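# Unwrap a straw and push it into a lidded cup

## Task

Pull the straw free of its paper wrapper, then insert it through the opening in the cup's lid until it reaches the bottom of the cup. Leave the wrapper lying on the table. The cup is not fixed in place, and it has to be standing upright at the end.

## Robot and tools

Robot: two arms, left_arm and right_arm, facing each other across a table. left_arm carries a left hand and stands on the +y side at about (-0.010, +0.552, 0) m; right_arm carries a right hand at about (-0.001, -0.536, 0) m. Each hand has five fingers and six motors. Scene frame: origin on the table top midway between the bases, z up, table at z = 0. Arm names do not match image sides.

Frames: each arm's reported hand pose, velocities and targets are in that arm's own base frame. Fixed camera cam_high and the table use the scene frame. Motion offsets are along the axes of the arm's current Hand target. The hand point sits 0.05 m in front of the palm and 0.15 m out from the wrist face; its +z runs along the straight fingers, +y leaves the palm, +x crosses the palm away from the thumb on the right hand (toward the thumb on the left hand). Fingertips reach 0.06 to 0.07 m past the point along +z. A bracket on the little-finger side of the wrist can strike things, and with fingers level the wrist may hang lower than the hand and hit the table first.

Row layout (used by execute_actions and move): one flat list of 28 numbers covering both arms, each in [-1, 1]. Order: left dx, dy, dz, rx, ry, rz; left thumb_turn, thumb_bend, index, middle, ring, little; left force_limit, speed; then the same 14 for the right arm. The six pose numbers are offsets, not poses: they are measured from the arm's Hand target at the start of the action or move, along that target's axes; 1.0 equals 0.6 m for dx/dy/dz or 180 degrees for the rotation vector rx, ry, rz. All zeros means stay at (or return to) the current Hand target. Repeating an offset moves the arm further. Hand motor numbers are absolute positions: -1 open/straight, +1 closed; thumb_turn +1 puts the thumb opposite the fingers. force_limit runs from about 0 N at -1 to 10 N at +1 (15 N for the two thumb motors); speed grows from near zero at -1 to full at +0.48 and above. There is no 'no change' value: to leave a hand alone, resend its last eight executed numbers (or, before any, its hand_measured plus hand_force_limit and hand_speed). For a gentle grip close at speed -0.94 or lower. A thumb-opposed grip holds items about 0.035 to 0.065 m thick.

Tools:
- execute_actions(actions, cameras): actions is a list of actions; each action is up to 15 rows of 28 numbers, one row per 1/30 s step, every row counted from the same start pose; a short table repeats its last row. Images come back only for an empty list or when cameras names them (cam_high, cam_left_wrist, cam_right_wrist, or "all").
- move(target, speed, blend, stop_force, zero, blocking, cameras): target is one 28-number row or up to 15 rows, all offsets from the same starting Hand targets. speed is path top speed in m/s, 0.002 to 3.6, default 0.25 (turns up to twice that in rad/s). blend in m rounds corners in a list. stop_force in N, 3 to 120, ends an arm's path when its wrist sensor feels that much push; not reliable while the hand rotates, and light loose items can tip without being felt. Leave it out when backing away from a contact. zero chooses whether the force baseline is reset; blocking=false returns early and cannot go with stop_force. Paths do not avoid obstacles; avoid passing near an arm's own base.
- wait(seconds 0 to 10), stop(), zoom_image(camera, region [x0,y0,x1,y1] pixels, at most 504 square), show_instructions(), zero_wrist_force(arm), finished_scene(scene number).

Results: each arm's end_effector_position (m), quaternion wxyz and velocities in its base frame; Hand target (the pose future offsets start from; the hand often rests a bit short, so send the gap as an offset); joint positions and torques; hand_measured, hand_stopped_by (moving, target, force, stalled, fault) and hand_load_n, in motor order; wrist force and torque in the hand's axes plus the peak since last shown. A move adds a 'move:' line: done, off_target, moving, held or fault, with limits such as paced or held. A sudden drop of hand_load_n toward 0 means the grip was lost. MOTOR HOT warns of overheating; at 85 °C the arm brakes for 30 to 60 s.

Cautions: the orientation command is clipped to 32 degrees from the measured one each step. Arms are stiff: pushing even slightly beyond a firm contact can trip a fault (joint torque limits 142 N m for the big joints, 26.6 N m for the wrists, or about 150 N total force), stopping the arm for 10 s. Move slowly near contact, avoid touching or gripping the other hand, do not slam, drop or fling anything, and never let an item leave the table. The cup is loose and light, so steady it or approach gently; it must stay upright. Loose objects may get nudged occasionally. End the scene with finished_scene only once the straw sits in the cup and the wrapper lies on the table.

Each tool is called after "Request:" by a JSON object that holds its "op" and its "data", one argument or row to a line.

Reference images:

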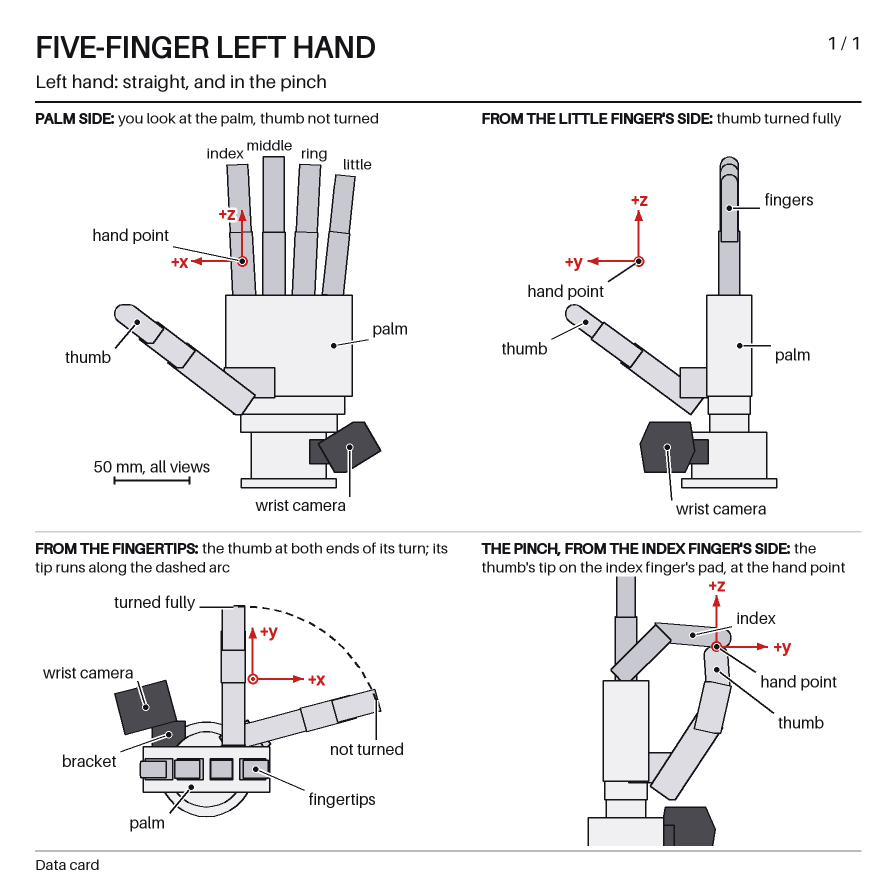

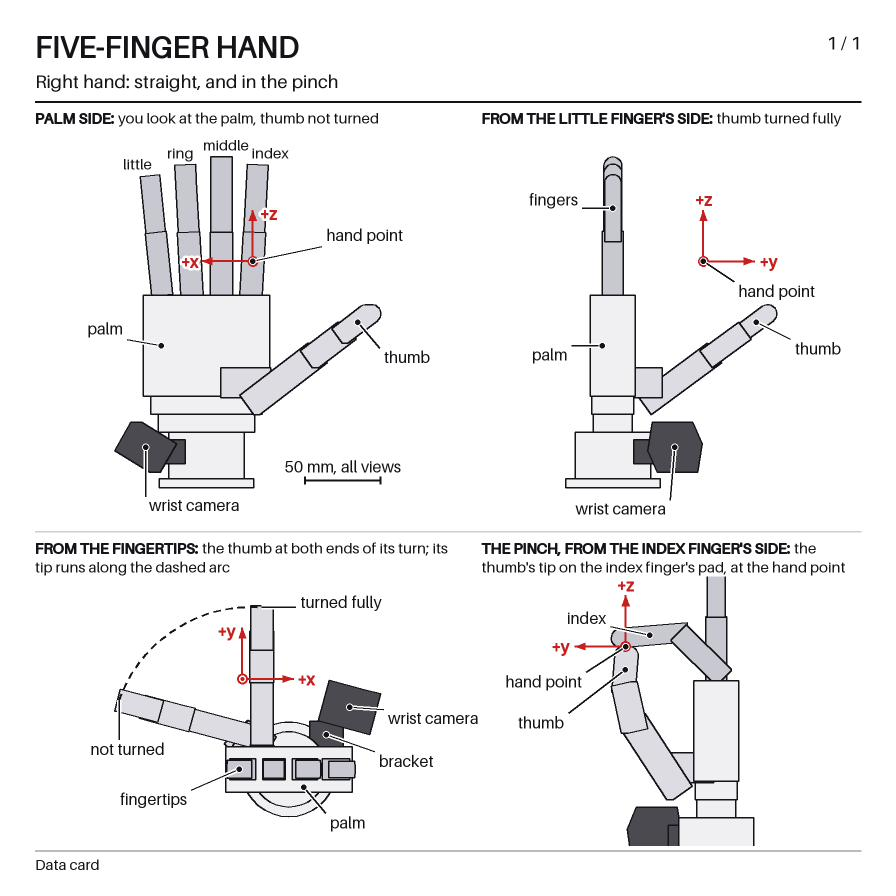

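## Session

Request:
{"op": "execute_actions", "data": {
  "actions": []
}}

Request:
{"op": "zoom_image", "data": {
  "camera": "cam_high",
  "region": [150, 250, 550, 504]
}}

Scene clock: 0.00 s.
left_arm: end_effector_position=(+0.1515, +0.2165, +0.1347) hand_measured=(-1.000, -1.000, -1.000, -1.000, -1.000, -1.000) hand_load_n=(+0.0, +0.0, +0.0, +0.0, +0.0, +0.0) hand_stopped_by=(target, target, target, target, target, target) hand_force_limit=0.00 hand_speed=-0.80 end_effector_quat_wxyz=(-0.091, +0.469, +0.878, +0.022) | right_arm: end_effector_position=(+0.7452, -0.0505, +0.2463) hand_measured=(-1.000, -1.000, -1.000, -1.000, -1.000, -1.000) hand_load_n=(+0.0, +0.0, +0.0, +0.0, +0.0, +0.0) hand_stopped_by=(target, target, target, target, target, target) hand_force_limit=0.00 hand_speed=-0.80 end_effector_quat_wxyz=(+0.414, +0.826, +0.226, +0.310)
Joint positions: left_arm=[4.567 -1.339 -2.303 2.175 -1.727 0.843] | right_arm=[0.008 -0.912 1.149 0.353 2.151 0.728]
Joint velocities: within noise
Joint torques (N m): no reading
Wrist force (N): no reading
Wrist torque (N m): no reading
Wrist force, peak (N): no reading
Hand target: left_arm +0.1515, +0.2165, +0.1347; -0.091, +0.469, +0.878, +0.022 | right_arm +0.7452, -0.0505, +0.2463; +0.414, +0.826, +0.226, +0.310
camera_calibration:
cam_left_wrist: T_world_to_cam=[[-0.947372, -0.307918, 0.0875966, 0.203853], [-0.19272, 0.767036, 0.611976, -0.214169], [-0.255628, 0.562887, -0.78601, 0.142757], [0, 0, 0, 1]] pos_world=[0.188342, 0.146689, 0.225418]
cam_right_wrist: T_world_to_cam=[[0.28386, -0.386286, 0.877614, -0.449348], [-0.930568, -0.331695, 0.15499, 0.633755], [0.231229, -0.860675, -0.453621, 0.0116626], [0, 0, 0, 1]] pos_world=[0.714607, 0.0466739, 0.301419]

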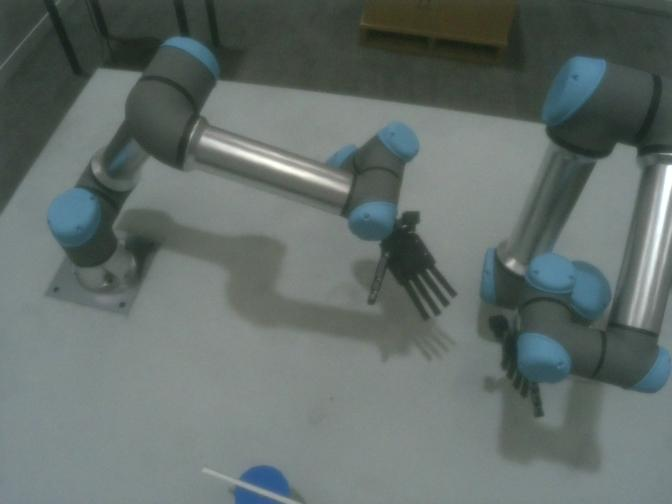

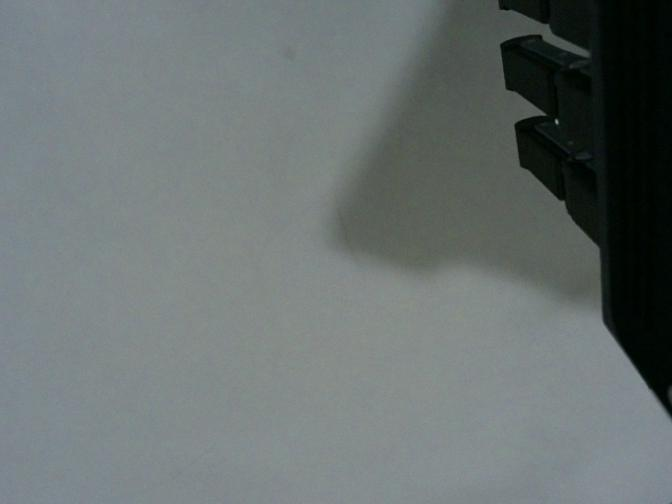

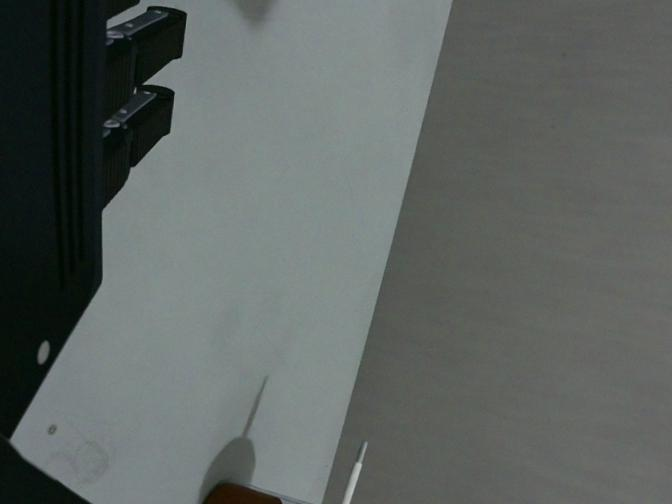

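Scaled by 1.260 from the camera's 672x504 image, which has a finer 960x720 frame.

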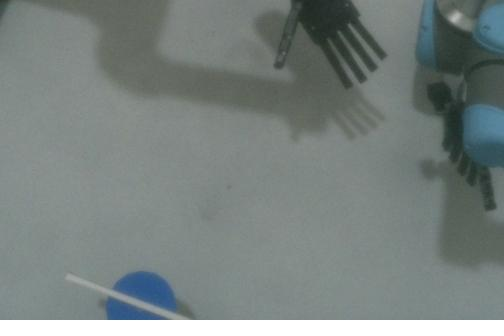

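Request:
{"op": "move", "data": {
  "target": [
    [0,0,0,0,0,0,-1,-1,-1,-1,-1,-1,0,-0.8,-0.6175,0.305,-0.3717,0.2995,0.1915,-0.875,1,-1,-1,-1,-1,-1,0,0],
    [0.183,0.789,-0.216,-0.0087,0.2,0.765,1,-1,-1,-1,-1,-1,0,0,-0.789,0.388,0.086,0.2995,0.1915,-0.875,1,-1,-1,-1,-1,-1,0,0]
  ],
  "speed": 0.45,
  "blend": [0.05,0],
  "cameras": ["all"]
}}

Scene clock: 10.10 s.
left_arm: end_effector_position=(+0.5005, +0.5545, +0.2594) hand_measured=(+1.000, -1.000, -1.000, -1.000, -1.000, -1.000) hand_load_n=(+0.0, +0.0, +0.0, +0.0, +0.0, +0.0) hand_stopped_by=(target, target, target, target, target, target) hand_force_limit=0.00 hand_speed=0.00 end_effector_quat_wxyz=(-0.288, +0.942, -0.162, +0.066) | right_arm: end_effector_position=(+0.4746, -0.5062, +0.2600) hand_measured=(+1.000, -1.000, -1.000, -1.000, -1.000, -1.000) hand_load_n=(+0.0, +0.0, +0.0, +0.0, +0.0, +0.0) hand_stopped_by=(target, target, target, target, target, target) hand_force_limit=0.00 hand_speed=0.00 end_effector_quat_wxyz=(+0.016, -0.069, +0.963, -0.259)
Joint positions: left_arm=[4.187 -2.624 -0.035 1.684 -1.645 2.979] | right_arm=[-1.006 -0.746 0.483 1.35 1.783 -2.772]
Joint torques (N m): left_arm=[6.82 63.99 8.63 1.36 2.01 1.38] | right_arm=[6.45 -62.33 -23.78 -1.25 3.13 1.18]
Wrist force (N): left_arm=[-0.7 0.5 1.2] | right_arm=[-2.1 -3.2 -1.1]
Wrist torque (N m): left_arm=[-0.13 0.15 -0.11] | right_arm=[-0.06 0.45 -0.53]
Wrist force, peak (N): left_arm=[-0.2 -1.1 1.8] | right_arm=[-2.1 -3.5 -1.4]
Hand target: left_arm +0.5013, +0.5554, +0.2601; -0.255, +0.951, -0.168, +0.045 | right_arm +0.4746, -0.5062, +0.2600; +0.016, -0.069, +0.963, -0.259
Off the commanded pose: left_arm 0.001 m, 5 deg | right_arm 0.000 m, 0 deg.
elbow stopped short (left arm): the move would have taken joint 3 (elbow) straighter than the controller allows.
move: off_target (left_arm); target 2's new numbers were sent with left_arm's hand 0.001 m and 5 deg from that target
camera_calibration:
cam_left_wrist: T_world_to_cam=[[0.520236, 0.658588, 0.543707, -0.76114], [0.62391, -0.727821, 0.284627, 0.022552], [0.583173, 0.19115, -0.789538, -0.0729666], [0, 0, 0, 1]] pos_world=[0.424455, 0.531639, 0.349808]
cam_right_wrist: T_world_to_cam=[[-0.360445, 0.796711, -0.48511, 0.698218], [0.745625, 0.55858, 0.363362, -0.170358], [0.560467, -0.230738, -0.795384, -0.0602281], [0, 0, 0, 1]] pos_world=[0.412448, -0.475016, 0.35271]

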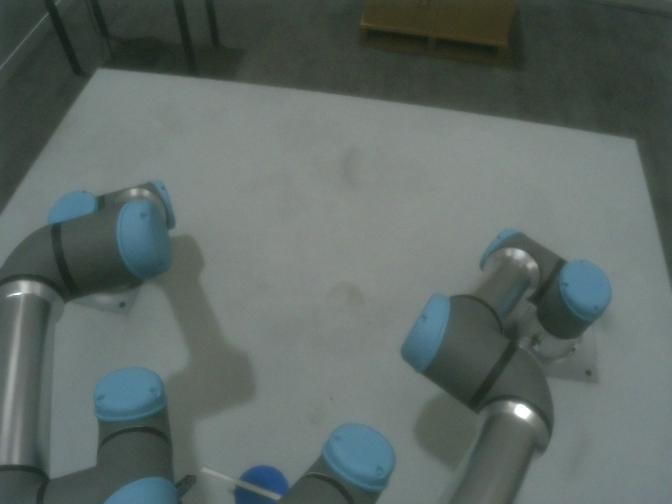

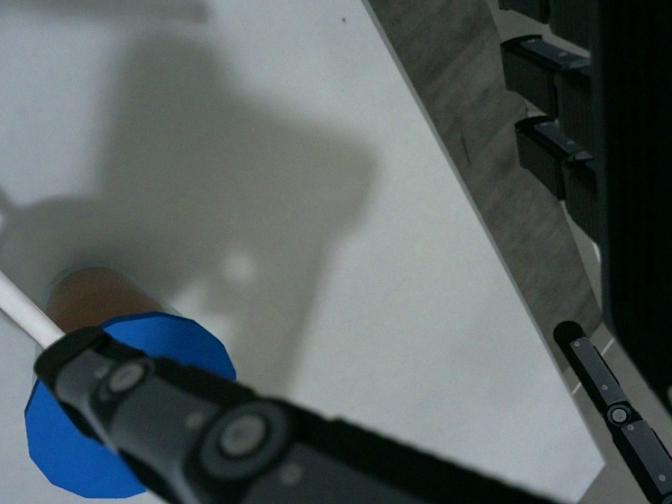

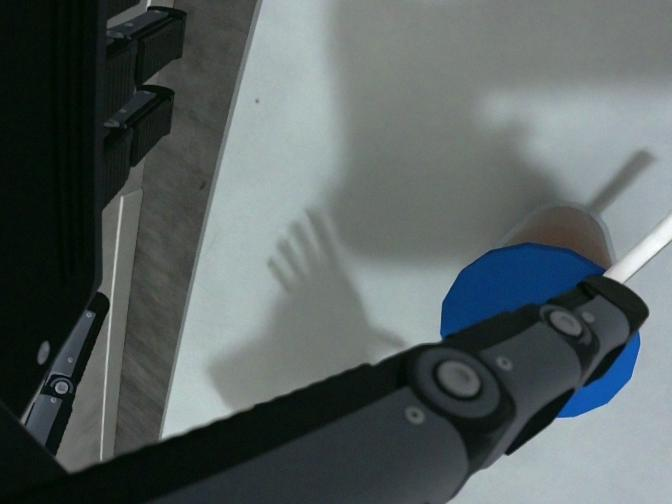

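Request:
{"op": "move", "data": {
  "target": [-0.007,0.115,0.0977,0,0,0,1,-1,-1,-1,-1,-1,0,0,0.0047,0.1288,0.0892,0,0,0,1,-1,-1,-1,-1,-1,0,0],
  "speed": 0.15,
  "cameras": ["cam_left_wrist","cam_right_wrist"]
}}

Scene clock: 11.80 s.
left_arm: end_effector_position=(+0.4871, +0.5282, +0.1750) hand_measured=(+1.000, -1.000, -1.000, -1.000, -1.000, -1.000) hand_load_n=(+0.0, +0.0, +0.0, +0.0, +0.0, +0.0) hand_stopped_by=(target, target, target, target, target, target) hand_force_limit=0.00 hand_speed=0.00 end_effector_quat_wxyz=(-0.255, +0.951, -0.168, +0.045) | right_arm: end_effector_position=(+0.4658, -0.4669, +0.1751) hand_measured=(+1.000, -1.000, -1.000, -1.000, -1.000, -1.000) hand_load_n=(+0.0, +0.0, +0.0, +0.0, +0.0, +0.0) hand_stopped_by=(target, target, target, target, target, target) hand_force_limit=0.00 hand_speed=0.00 end_effector_quat_wxyz=(+0.016, -0.069, +0.963, -0.259)
Joint positions: left_arm=[4.178 -2.425 -0.641 2.013 -1.663 2.98] | right_arm=[-0.982 -0.897 0.966 1.022 1.794 -2.751]
Joint torques (N m): left_arm=[7.17 45.2 10.11 -1.68 2.2 0.77] | right_arm=[-10.96 -36.97 -8.74 -0.97 -1.92 -1.23]
Wrist force (N): left_arm=[-0.8 -0.5 1.0] | right_arm=[-2.2 -3.5 -1.1]
Wrist torque (N m): left_arm=[-0.21 0.16 -0.16] | right_arm=[-0.11 0.45 -0.62]
Wrist force, peak (N): left_arm=[-0.4 0.4 2.1] | right_arm=[-2.0 -4.4 -2.2]
Hand target: left_arm +0.4871, +0.5282, +0.1748; -0.255, +0.951, -0.168, +0.045 | right_arm +0.4657, -0.4670, +0.1750; +0.016, -0.069, +0.963, -0.259
Off the commanded pose: left_arm 0.000 m, 0 deg | right_arm 0.000 m, 0 deg.
move: done
camera_calibration:
cam_left_wrist: T_world_to_cam=[[0.547503, 0.688946, 0.474967, -0.708276], [0.639193, -0.710638, 0.293983, 0.0176511], [0.540068, 0.142639, -0.829446, -0.0732436], [0, 0, 0, 1]] pos_world=[0.416057, 0.510955, 0.270467]
cam_right_wrist: T_world_to_cam=[[-0.360531, 0.796646, -0.485153, 0.622647], [0.745583, 0.558673, 0.363306, -0.154771], [0.560468, -0.230738, -0.795384, -0.11378], [0, 0, 0, 1]] pos_world=[0.403648, -0.435816, 0.26781]
Images, in order (width x height): cam_left_wrist 672x504, cam_right_wrist 672x504.

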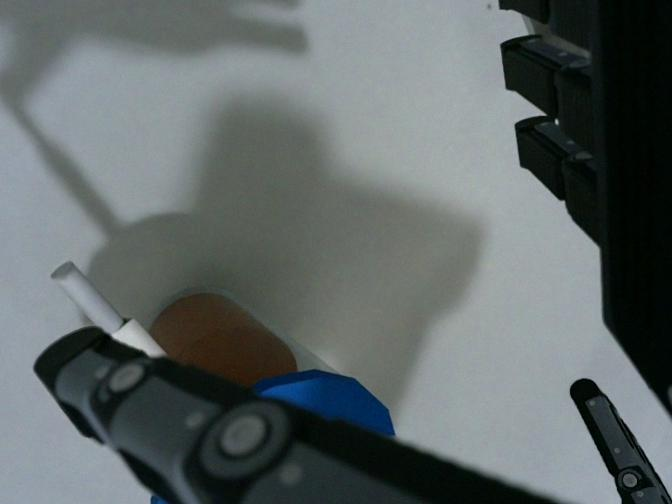

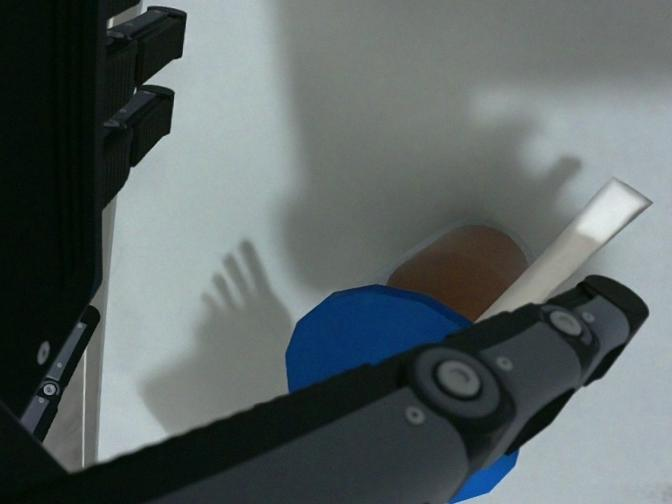

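Request:
{"op": "move", "data": {
  "target": [
    [0.0213,0.1133,-0.0125,0,0,0,1,-1,-0.15,-0.3,-1,-1,0,0,0,0.1117,-0.0092,0,0,0,1,-1,-0.15,-0.3,-1,-1,0,0],
    [0.0213,0.1133,-0.0125,0,0,0,1,0.04,-0.15,-0.3,-1,-1,0,-0.2,0,0.1117,-0.0092,0,0,0,1,0.04,-0.15,-0.3,-1,-1,0,-0.2]
  ],
  "speed": 0.08,
  "cameras": ["cam_left_wrist","cam_right_wrist"]
}}

Scene clock: 15.27 s.
left_arm: end_effector_position=(+0.4777, +0.4650, +0.1473) hand_measured=(+1.000, +0.040, -0.150, -0.300, -1.000, -1.000) hand_load_n=(+0.0, +0.0, +0.0, +0.0, +0.0, +0.0) hand_stopped_by=(target, target, target, target, target, target) hand_force_limit=0.00 hand_speed=-0.20 end_effector_quat_wxyz=(-0.255, +0.951, -0.168, +0.045) | right_arm: end_effector_position=(+0.4570, -0.4069, +0.1461) hand_measured=(+1.000, +0.040, -0.150, -0.300, -1.000, -1.000) hand_load_n=(+0.0, +0.0, +0.0, +0.0, +0.0, +0.0) hand_stopped_by=(target, target, target, target, target, target) hand_force_limit=0.00 hand_speed=-0.20 end_effector_quat_wxyz=(+0.016, -0.069, +0.963, -0.259)
Joint positions: left_arm=[4.136 -2.258 -1.007 2.207 -1.684 2.943] | right_arm=[-0.932 -1.009 1.225 0.885 1.817 -2.704]
Joint torques (N m): left_arm=[7.05 38.87 11.9 1.17 1.74 1.52] | right_arm=[-11.27 -31.4 -10.69 -0.9 -1.06 -1.49]
Wrist force (N): left_arm=[-0.5 0.2 1.3] | right_arm=[-2.1 -3.2 -1.3]
Wrist torque (N m): left_arm=[-0.13 0.17 -0.11] | right_arm=[-0.06 0.44 -0.62]
Wrist force, peak (N): left_arm=[-1.1 -2.1 1.3] | right_arm=[-1.4 -4.8 -1.1]
Hand target: left_arm +0.4777, +0.4650, +0.1473; -0.255, +0.951, -0.168, +0.045 | right_arm +0.4570, -0.4069, +0.1461; +0.016, -0.069, +0.963, -0.259
Off the commanded pose: left_arm 0.000 m, 0 deg | right_arm 0.000 m, 0 deg.
move: done
camera_calibration:
cam_left_wrist: T_world_to_cam=[[0.547488, 0.689091, 0.474774, -0.64639], [0.639297, -0.710519, 0.294045, -0.0131572], [0.539959, 0.142536, -0.829534, -0.0819614], [0, 0, 0, 1]] pos_world=[0.406558, 0.447755, 0.242768]
cam_right_wrist: T_world_to_cam=[[-0.360445, 0.796711, -0.48511, 0.557587], [0.745625, 0.55858, 0.363362, -0.171259], [0.560467, -0.230738, -0.795384, -0.118069], [0, 0, 0, 1]] pos_world=[0.394848, -0.375816, 0.23881]
Images, in order (width x height): cam_left_wrist 672x504, cam_right_wrist 672x504.

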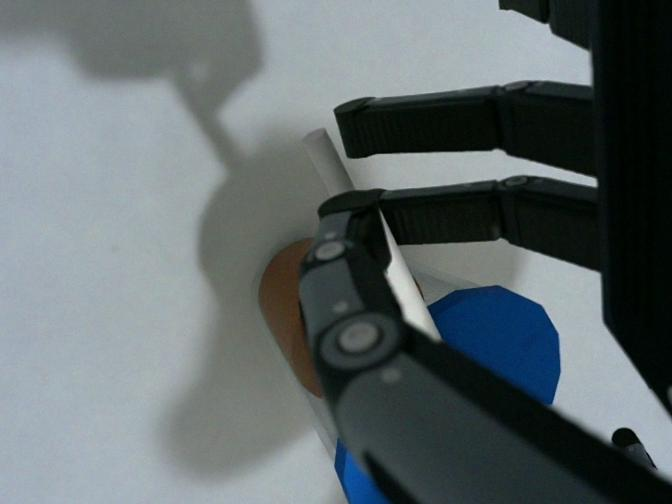

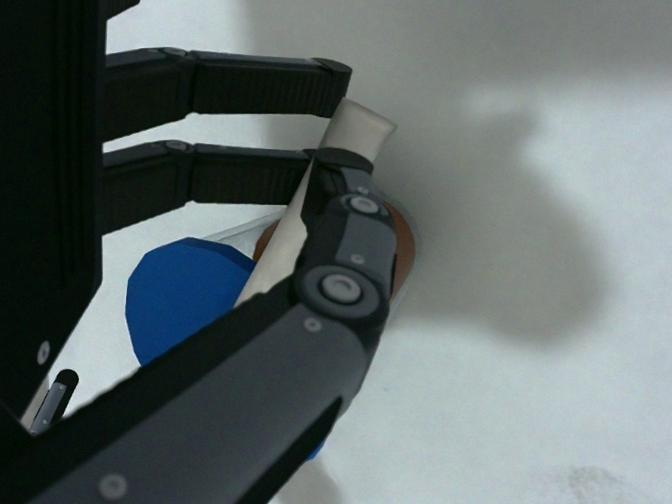

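Request:
{"op": "move", "data": {
  "target": [0,0,0,0,0,0,1,0.04,0.7,0.7,-1,-1,0.7,-0.83,0,0,0,0,0,0,1,0.04,0.7,0.7,-1,-1,0.8,-0.83],
  "cameras": ["all"]
}}

Scene clock: 17.73 s.
left_arm: end_effector_position=(+0.4777, +0.4650, +0.1473) hand_measured=(+1.000, +0.040, +0.272, +0.244, -1.000, -1.000) hand_load_n=(-5.0, +2.5, +6.0, +12.5, +0.0, +0.0) hand_stopped_by=(target, target, force, force, target, target) hand_force_limit=0.70 hand_speed=-0.83 end_effector_quat_wxyz=(-0.255, +0.951, -0.168, +0.045) | right_arm: end_effector_position=(+0.4570, -0.4069, +0.1461) hand_measured=(+1.000, +0.040, +0.272, +0.232, -1.000, -1.000) hand_load_n=(-7.0, +2.5, +8.0, +9.0, +0.0, +0.0) hand_stopped_by=(target, target, force, force, target, target) hand_force_limit=0.80 hand_speed=-0.83 end_effector_quat_wxyz=(+0.016, -0.069, +0.963, -0.259)
Joint positions: left_arm=[4.136 -2.258 -1.007 2.207 -1.684 2.943] | right_arm=[-0.932 -1.009 1.225 0.885 1.817 -2.704]
Joint torques (N m): left_arm=[7.34 39.68 16.27 0.97 0.56 1.14] | right_arm=[-9.98 -32.19 -14.73 -0.63 0.71 -1.35]
Wrist force (N): left_arm=[-0.4 0.0 1.4] | right_arm=[-2.1 -3.5 -1.7]
Wrist torque (N m): left_arm=[-0.16 0.19 -0.12] | right_arm=[-0.07 0.46 -0.63]
Wrist force, peak (N): left_arm=[-0.7 0.0 1.3] | right_arm=[-2.0 -3.6 -1.6]
Hand target: left_arm +0.4777, +0.4650, +0.1473; -0.255, +0.951, -0.168, +0.045 | right_arm +0.4570, -0.4069, +0.1461; +0.016, -0.069, +0.963, -0.259
Off the commanded pose: left_arm 0.000 m, 0 deg | right_arm 0.000 m, 0 deg.
move: done
camera_calibration:
cam_left_wrist: T_world_to_cam=[[0.547488, 0.689091, 0.474774, -0.64639], [0.639297, -0.710519, 0.294045, -0.0131572], [0.539959, 0.142536, -0.829534, -0.0819614], [0, 0, 0, 1]] pos_world=[0.406558, 0.447755, 0.242768]
cam_right_wrist: T_world_to_cam=[[-0.360445, 0.796711, -0.48511, 0.557587], [0.745625, 0.55858, 0.363362, -0.171259], [0.560467, -0.230738, -0.795384, -0.118069], [0, 0, 0, 1]] pos_world=[0.394848, -0.375816, 0.23881]

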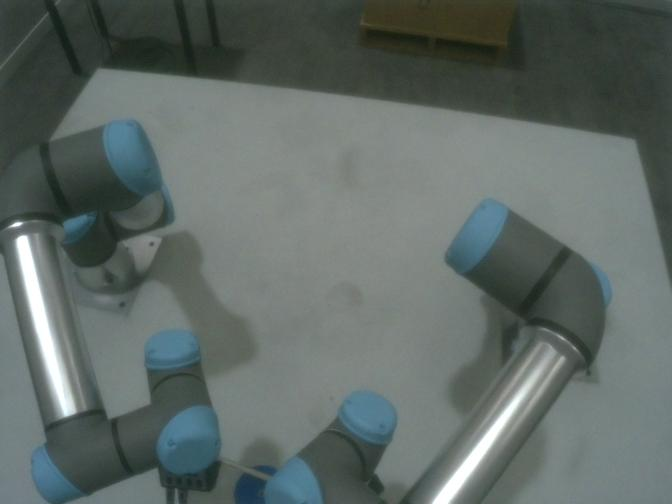

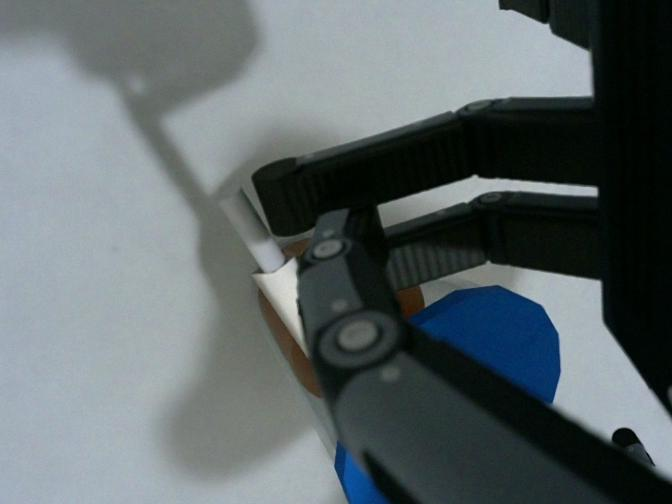

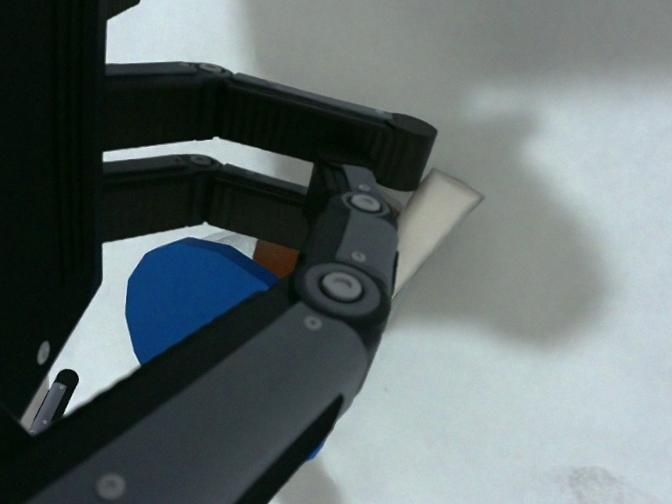

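Request:
{"op": "zoom_image", "data": {
  "camera": "cam_left_wrist",
  "region": [180, 140, 460, 400]
}}

Request:
{"op": "zoom_image", "data": {
  "camera": "cam_right_wrist",
  "region": [260, 100, 540, 360]
}}

Scaled by 1.800 from the camera's 672x504 image, which has a finer 960x720 frame.

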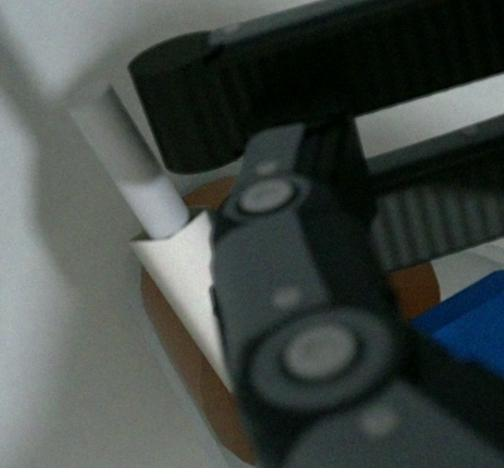

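Scaled by 1.800 from the camera's 672x504 image, which has a finer 960x720 frame.

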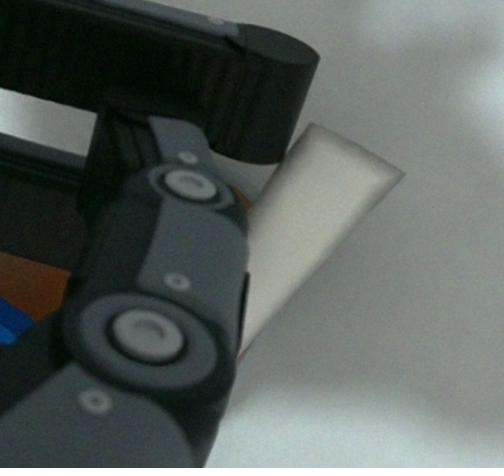

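Request:
{"op": "move", "data": {
  "target": [0,0,0,0,0,0,1,0.04,-0.15,-0.3,-1,-1,0,-0.2,0,0,0,0,0,0,1,0.04,-0.15,-0.3,-1,-1,0,-0.2],
  "cameras": ["all"]
}}

Scene clock: 18.67 s.
left_arm: end_effector_position=(+0.4777, +0.4650, +0.1473) hand_measured=(+1.000, +0.040, -0.150, -0.300, -1.000, -1.000) hand_load_n=(+0.0, +0.0, +0.0, +0.5, +0.0, -0.5) hand_stopped_by=(target, target, target, target, target, target) hand_force_limit=0.00 hand_speed=-0.20 end_effector_quat_wxyz=(-0.255, +0.951, -0.168, +0.045) | right_arm: end_effector_position=(+0.4570, -0.4069, +0.1461) hand_measured=(+1.000, +0.040, -0.150, -0.300, -1.000, -1.000) hand_load_n=(+0.0, +0.0, +0.0, +0.0, +0.0, +0.0) hand_stopped_by=(target, target, target, target, target, target) hand_force_limit=0.00 hand_speed=-0.20 end_effector_quat_wxyz=(+0.016, -0.069, +0.963, -0.259)
Joint positions: left_arm=[4.136 -2.258 -1.007 2.207 -1.684 2.943] | right_arm=[-0.932 -1.009 1.225 0.885 1.817 -2.704]
Joint torques (N m): left_arm=[7.29 40.04 18.05 0.75 0.11 1.02] | right_arm=[-10.48 -31.32 -15.97 -0.34 1.43 -1.23]
Wrist force (N): left_arm=[-0.3 0.1 1.2] | right_arm=[-2.0 -3.5 -1.6]
Wrist torque (N m): left_arm=[-0.15 0.15 -0.11] | right_arm=[-0.08 0.44 -0.62]
Wrist force, peak (N): left_arm=[-0.5 0.1 1.3] | right_arm=[-2.2 -3.5 -1.6]
Hand target: left_arm +0.4777, +0.4650, +0.1473; -0.255, +0.951, -0.168, +0.045 | right_arm +0.4570, -0.4069, +0.1461; +0.016, -0.069, +0.963, -0.259
Off the commanded pose: left_arm 0.000 m, 0 deg | right_arm 0.000 m, 0 deg.
move: done
camera_calibration:
cam_left_wrist: T_world_to_cam=[[0.547488, 0.689091, 0.474774, -0.64639], [0.639297, -0.710519, 0.294045, -0.0131572], [0.539959, 0.142536, -0.829534, -0.0819614], [0, 0, 0, 1]] pos_world=[0.406558, 0.447755, 0.242768]
cam_right_wrist: T_world_to_cam=[[-0.360445, 0.796711, -0.48511, 0.557587], [0.745625, 0.55858, 0.363362, -0.171259], [0.560467, -0.230738, -0.795384, -0.118069], [0, 0, 0, 1]] pos_world=[0.394848, -0.375816, 0.23881]

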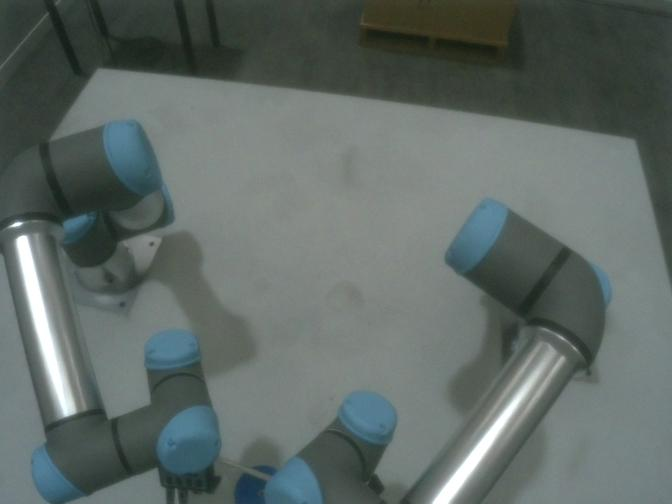

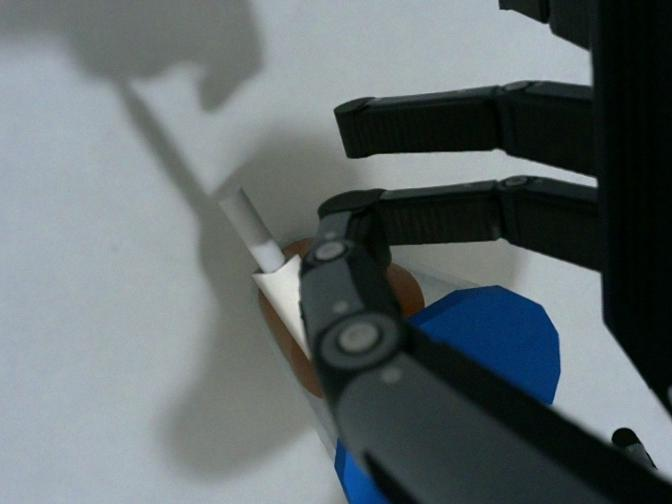

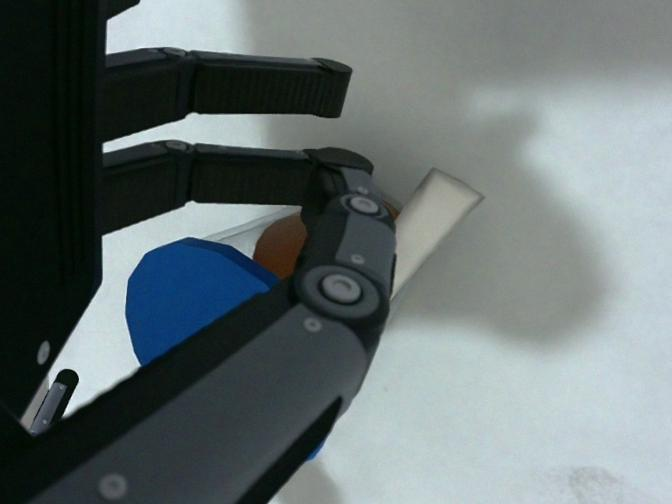

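Request:
{"op": "move", "data": {
  "target": [
    [0,0,-0.025,0,0,0,1,0.04,-0.15,-0.3,-1,-1,0,-0.2,0,0,-0.032,0,0,0,1,0.04,-0.15,-0.3,-1,-1,0,-0.2],
    [-0.0183,0.0358,-0.0195,0,0,0,1,0.04,-0.15,-0.3,-1,-1,0,-0.2,0,0.04,-0.0258,0,0,0,1,0.04,-0.15,-0.3,-1,-1,0,-0.2]
  ],
  "speed": 0.1,
  "cameras": ["all"]
}}

Scene clock: 21.17 s.
left_arm: end_effector_position=(+0.4590, +0.4459, +0.1467) hand_measured=(+1.000, +0.040, -0.150, -0.300, -1.000, -1.000) hand_load_n=(+0.0, +0.0, +0.0, +0.0, +0.0, +0.0) hand_stopped_by=(target, target, target, target, target, target) hand_force_limit=0.00 hand_speed=-0.20 end_effector_quat_wxyz=(-0.255, +0.951, -0.167, +0.045) | right_arm: end_effector_position=(+0.4531, -0.3786, +0.1476) hand_measured=(+1.000, +0.040, -0.150, -0.300, -1.000, -1.000) hand_load_n=(+0.0, +0.0, +0.0, +0.0, +0.0, +0.0) hand_stopped_by=(target, target, target, target, target, target) hand_force_limit=0.00 hand_speed=-0.20 end_effector_quat_wxyz=(+0.016, -0.069, +0.963, -0.259)
Joint positions: left_arm=[4.145 -2.185 -1.129 2.258 -1.679 2.952] | right_arm=[-0.904 -1.06 1.303 0.865 1.829 -2.679]
Joint torques (N m): left_arm=[-11.19 46.5 9.61 -0.7 -2.34 -1.21] | right_arm=[-11.97 -29.87 -10.02 1.49 -1.87 -1.1]
Wrist force (N): left_arm=[-0.4 -0.1 0.8] | right_arm=[-2.0 -3.4 -1.4]
Wrist torque (N m): left_arm=[-0.11 0.14 -0.18] | right_arm=[-0.07 0.45 -0.60]
Wrist force, peak (N): left_arm=[-1.0 1.0 1.1] | right_arm=[-2.1 -4.5 -1.7]
Hand target: left_arm +0.4590, +0.4458, +0.1466; -0.255, +0.951, -0.168, +0.045 | right_arm +0.4530, -0.3787, +0.1475; +0.016, -0.069, +0.963, -0.259
Off the commanded pose: left_arm 0.000 m, 0 deg | right_arm 0.000 m, 0 deg.
move: done
camera_calibration:
cam_left_wrist: T_world_to_cam=[[0.547426, 0.689177, 0.474721, -0.622705], [0.639306, -0.710453, 0.294184, -0.0146622], [0.540012, 0.142448, -0.829515, -0.0696267], [0, 0, 0, 1]] pos_world=[0.387858, 0.428656, 0.242168]
cam_right_wrist: T_world_to_cam=[[-0.360438, 0.796608, -0.485283, 0.534365], [0.745552, 0.558685, 0.36335, -0.184636], [0.560568, -0.230839, -0.795284, -0.108259], [0, 0, 0, 1]] pos_world=[0.390948, -0.347516, 0.240309]

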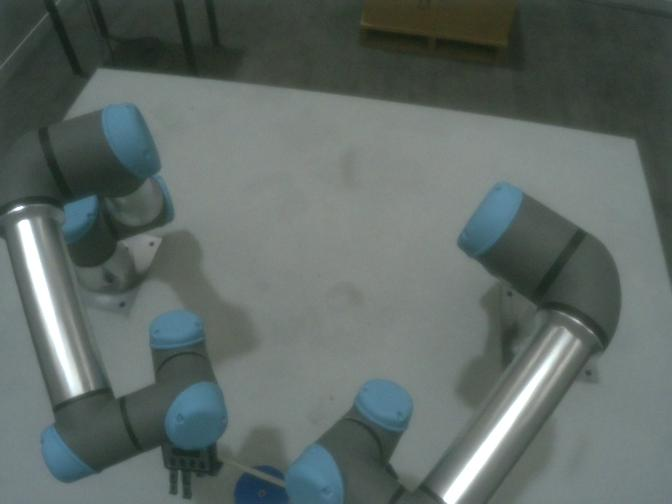

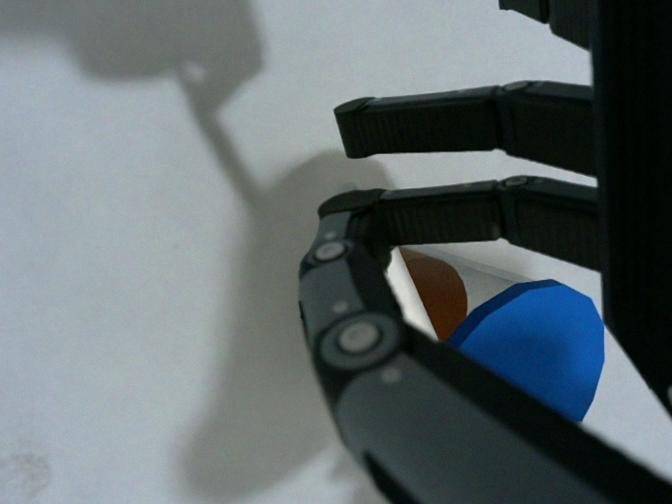

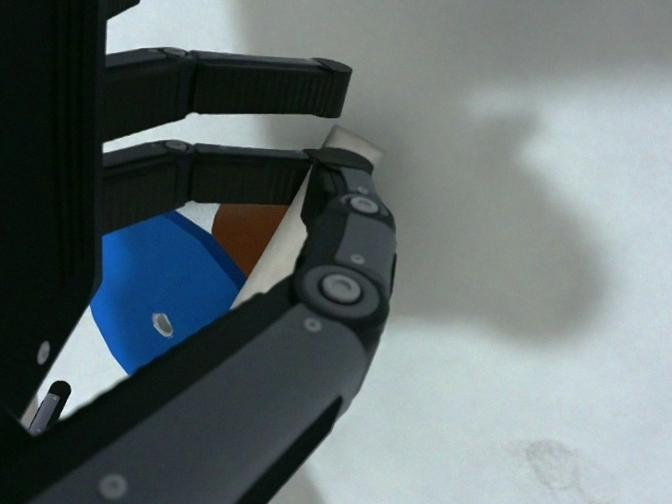

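Request:
{"op": "move", "data": {
  "target": [0.007,0,0,0,0,0,1,0.04,-0.15,-0.3,-1,-1,0,-0.2,0,0.009,-0.005,0,0,0,1,0.04,-0.15,-0.3,-1,-1,0,-0.2],
  "speed": 0.1
}}

Request:
{"op": "move", "data": {
  "target": [0,0,0,0,0,0,1,0.04,0.7,0.7,-1,-1,0.7,-0.83,0,0,0,0,0,0,1,0.04,0.7,0.7,-1,-1,0.8,-0.83],
  "cameras": ["all"]
}}

Request:
{"op": "zoom_image", "data": {
  "camera": "cam_left_wrist",
  "region": [220, 140, 500, 400]
}}

Request:
{"op": "zoom_image", "data": {
  "camera": "cam_right_wrist",
  "region": [200, 100, 480, 360]
}}

Scene clock: 22.37 s.
left_arm: end_effector_position=(+0.4630, +0.4444, +0.1466) hand_measured=(+1.000, +0.040, -0.150, -0.300, -1.000, -1.000) hand_load_n=(+0.0, +0.0, +0.0, +0.0, +0.0, +0.0) hand_stopped_by=(target, target, target, target, target, target) hand_force_limit=0.00 hand_speed=-0.20 end_effector_quat_wxyz=(-0.255, +0.951, -0.168, +0.045) | right_arm: end_effector_position=(+0.4522, -0.3725, +0.1474) hand_measured=(+1.000, +0.040, -0.150, -0.300, -1.000, -1.000) hand_load_n=(+0.0, +0.0, +0.0, +0.0, +0.0, +0.0) hand_stopped_by=(target, target, target, target, target, target) hand_force_limit=0.00 hand_speed=-0.20 end_effector_quat_wxyz=(+0.016, -0.069, +0.963, -0.259)
Joint positions: left_arm=[4.138 -2.19 -1.121 2.254 -1.683 2.945] | right_arm=[-0.898 -1.07 1.32 0.86 1.832 -2.673]
Joint torques (N m): left_arm=[1.1 43.58 16.41 -2.9 -1.68 0.47] | right_arm=[2.11 -38.63 -24.68 0.01 2.36 0.13]
Wrist force (N): left_arm=[-0.1 0.4 0.9] | right_arm=[-2.1 -3.3 -1.2]
Wrist torque (N m): left_arm=[-0.05 0.11 -0.11] | right_arm=[-0.07 0.47 -0.62]
Wrist force, peak (N): left_arm=[-0.3 0.3 1.3] | right_arm=[-1.9 -3.6 -1.3]
Hand target: left_arm +0.4630, +0.4444, +0.1466; -0.255, +0.951, -0.168, +0.045 | right_arm +0.4522, -0.3726, +0.1474; +0.016, -0.069, +0.963, -0.259
Off the commanded pose: left_arm 0.000 m, 0 deg | right_arm 0.000 m, 0 deg.
move: done

Scene clock: 23.80 s.
left_arm: end_effector_position=(+0.4630, +0.4444, +0.1466) hand_measured=(+1.000, +0.040, +0.272, +0.244, -1.000, -1.000) hand_load_n=(-5.0, +2.5, +5.5, +12.5, -0.5, +0.0) hand_stopped_by=(target, target, force, force, target, target) hand_force_limit=0.70 hand_speed=-0.83 end_effector_quat_wxyz=(-0.255, +0.951, -0.168, +0.045) | right_arm: end_effector_position=(+0.4522, -0.3726, +0.1474) hand_measured=(+1.000, +0.040, +0.272, +0.232, -1.000, -1.000) hand_load_n=(-7.0, +3.0, +8.0, +9.0, +0.0, +0.0) hand_stopped_by=(target, target, force, force, target, target) hand_force_limit=0.80 hand_speed=-0.83 end_effector_quat_wxyz=(+0.016, -0.069, +0.963, -0.259)
Joint positions: left_arm=[4.138 -2.19 -1.121 2.254 -1.683 2.945] | right_arm=[-0.898 -1.07 1.319 0.86 1.832 -2.673]
Joint torques (N m): left_arm=[6.95 56.1 11.95 1.01 1.85 0.94] | right_arm=[-6.23 -29.47 -23.36 3.04 -1.8 -1.11]
Wrist force (N): left_arm=[-0.7 0.1 1.1] | right_arm=[-2.0 -3.2 -1.1]
Wrist torque (N m): left_arm=[-0.10 0.21 -0.13] | right_arm=[-0.06 0.45 -0.62]
Wrist force, peak (N): left_arm=[-0.6 0.6 1.3] | right_arm=[-2.0 -3.6 -1.3]
Hand target: left_arm +0.4630, +0.4444, +0.1466; -0.255, +0.951, -0.168, +0.045 | right_arm +0.4522, -0.3726, +0.1474; +0.016, -0.069, +0.963, -0.259
Off the commanded pose: left_arm 0.000 m, 0 deg | right_arm 0.000 m, 0 deg.
move: done
camera_calibration:
cam_left_wrist: T_world_to_cam=[[0.547488, 0.689091, 0.474774, -0.623862], [0.639297, -0.710519, 0.294045, -0.0182198], [0.539959, 0.142536, -0.829534, -0.0715855], [0, 0, 0, 1]] pos_world=[0.391858, 0.427155, 0.242168]
cam_right_wrist: T_world_to_cam=[[-0.360445, 0.796711, -0.48511, 0.529032], [0.745625, 0.55858, 0.363362, -0.187332], [0.560467, -0.230738, -0.795384, -0.106487], [0, 0, 0, 1]] pos_world=[0.390048, -0.341416, 0.24001]

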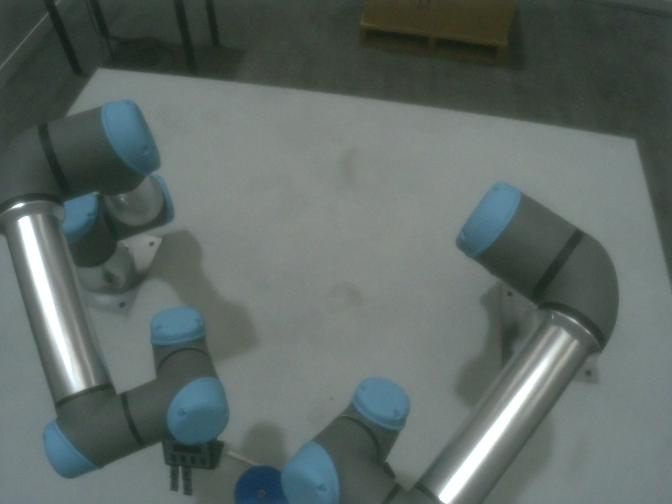

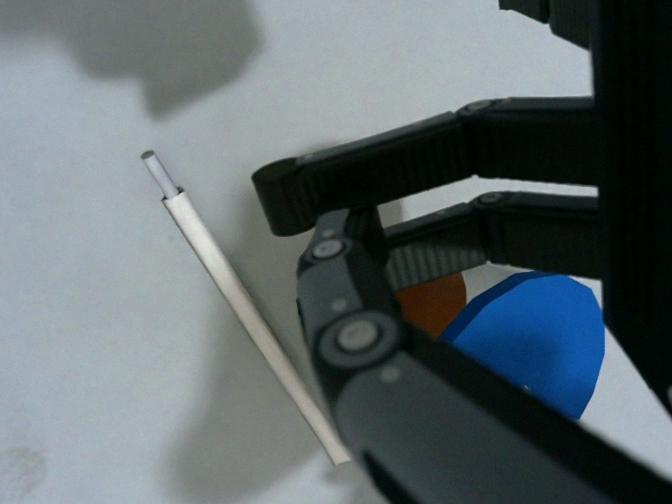

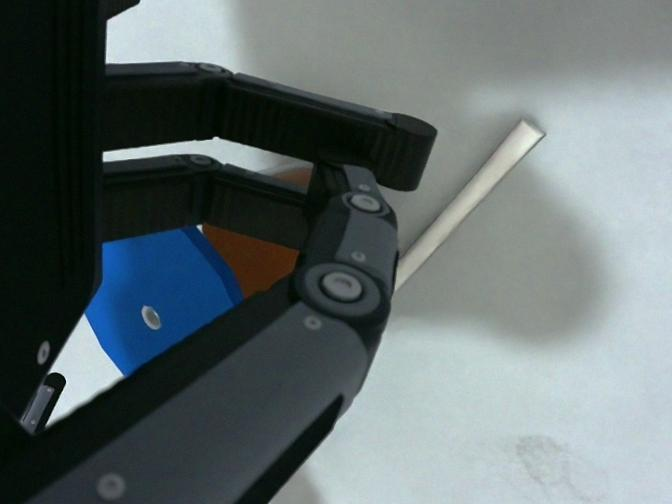

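Scaled by 1.800 from the camera's 672x504 image, which has a finer 960x720 frame.

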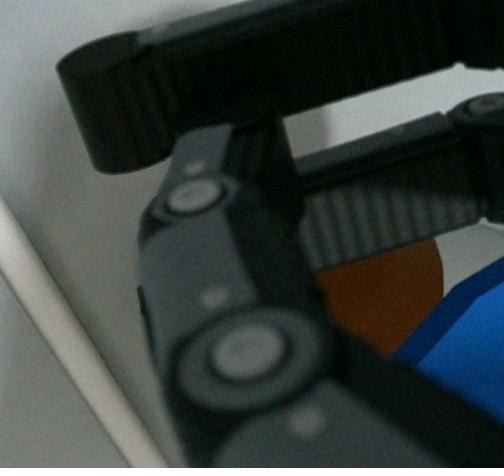

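Scaled by 1.800 from the camera's 672x504 image, which has a finer 960x720 frame.

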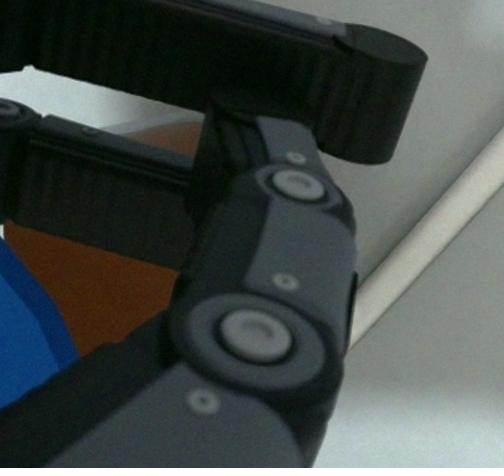

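Request:
{"op": "move", "data": {
  "target": [
    [0,-0.02,-0.02,0,0,0,1,0.04,-0.15,-0.3,-1,-1,0,-0.2,0,-0.02,-0.02,0,0,0,1,0.04,-0.15,-0.3,-1,-1,0,-0.2],
    [0.0057,0.0928,0.0938,0.1667,-0.0295,-0.0295,1,0.04,-0.15,-0.3,-1,-1,0,-0.2,-0.032,0.0857,0.0995,0.1667,0.0687,0.0687,1,0.04,-0.15,-0.3,-1,-1,0,-0.2]
  ],
  "speed": 0.15,
  "cameras": ["all"]
}}

Scene clock: 28.60 s.
left_arm: end_effector_position=(+0.4594, +0.4243, +0.0701) hand_measured=(+1.000, +0.040, -0.150, -0.300, -1.000, -1.000) hand_load_n=(+0.0, +0.0, +0.0, +0.0, +0.0, +0.0) hand_stopped_by=(target, target, target, target, target, target) hand_force_limit=0.00 hand_speed=-0.20 end_effector_quat_wxyz=(-0.498, +0.860, -0.095, +0.055) end_effector_velocity=(+0.001, +0.000, +0.000) end_effector_angular_velocity=(+0.002, -0.003, -0.001) | right_arm: end_effector_position=(+0.4687, -0.3554, +0.0697) hand_measured=(+1.000, +0.040, -0.150, -0.300, -1.000, -1.000) hand_load_n=(+0.0, +0.0, +0.0, +0.0, +0.0, +0.0) hand_stopped_by=(target, target, target, target, target, target) hand_force_limit=0.00 hand_speed=-0.20 end_effector_quat_wxyz=(-0.042, +0.068, +0.861, -0.501)
Joint positions: left_arm=[4.004 -1.987 -1.752 3.162 -1.99 2.882] | right_arm=[-0.61 -1 1.577 0.342 2.472 -2.347]
Joint velocities: left_arm=[-0.001 0 -0.001 0.005 0.001 0] | right_arm=[within noise]
Joint torques (N m): left_arm=[7.35 33.36 10.25 2.25 -0.17 -0.39] | right_arm=[-4.26 -49.29 -22.02 0.43 3.46 0.59]
Wrist force (N): left_arm=[-0.8 -0.1 1.2] | right_arm=[-1.9 -4.5 0.1]
Wrist torque (N m): left_arm=[-0.19 0.14 -0.20] | right_arm=[-0.20 0.28 -0.71]
Wrist force, peak (N): left_arm=[-1.4 -0.5 1.3] | right_arm=[-2.0 -4.8 0.3]
Hand target: left_arm +0.4594, +0.4244, +0.0700; -0.498, +0.860, -0.095, +0.055 | right_arm +0.4687, -0.3555, +0.0698; -0.042, +0.068, +0.861, -0.502
Off the commanded pose: left_arm 0.000 m, 0 deg | right_arm 0.000 m, 0 deg.
move: done
camera_calibration:
cam_left_wrist: T_world_to_cam=[[0.377552, 0.412702, 0.828934, -0.401292], [0.706877, -0.706705, 0.0298889, -0.0218438], [0.598147, 0.57467, -0.558547, -0.359395], [0, 0, 0, 1]] pos_world=[0.38192, 0.356711, 0.132558]
cam_right_wrist: T_world_to_cam=[[-0.165918, 0.512442, -0.842541, 0.316364], [0.89611, 0.434999, 0.088104, -0.276264], [0.411653, -0.740391, -0.531378, -0.303331], [0, 0, 0, 1]] pos_world=[0.424921, -0.266527, 0.129706]

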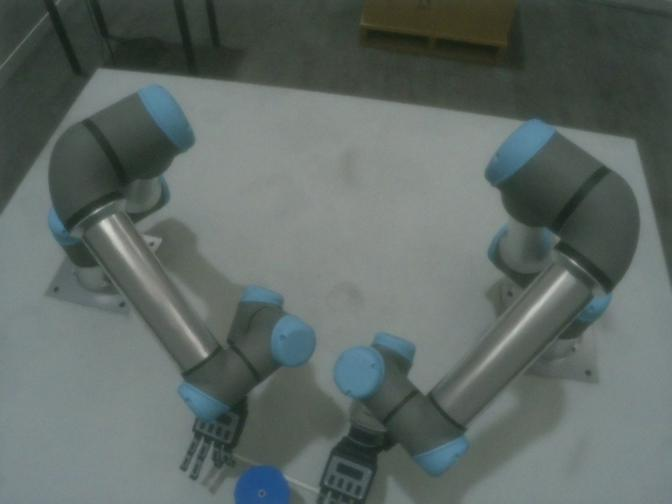

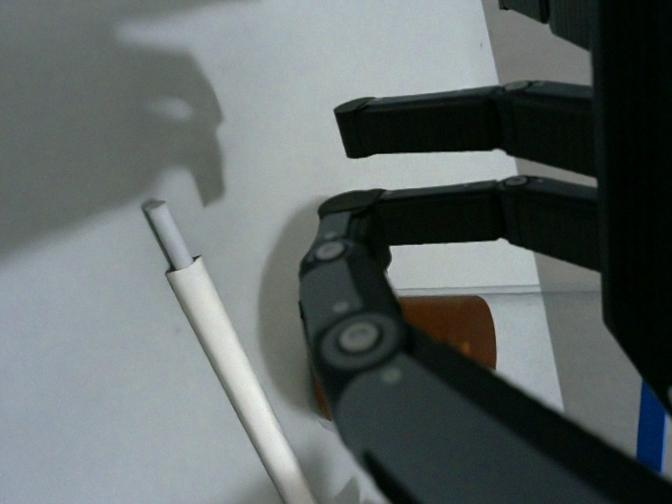

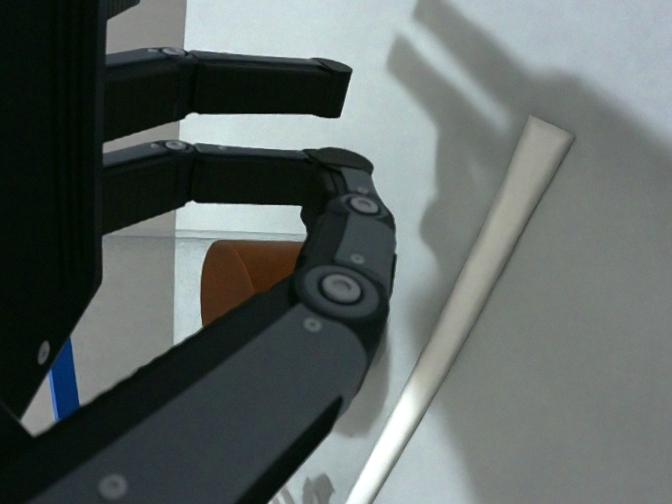

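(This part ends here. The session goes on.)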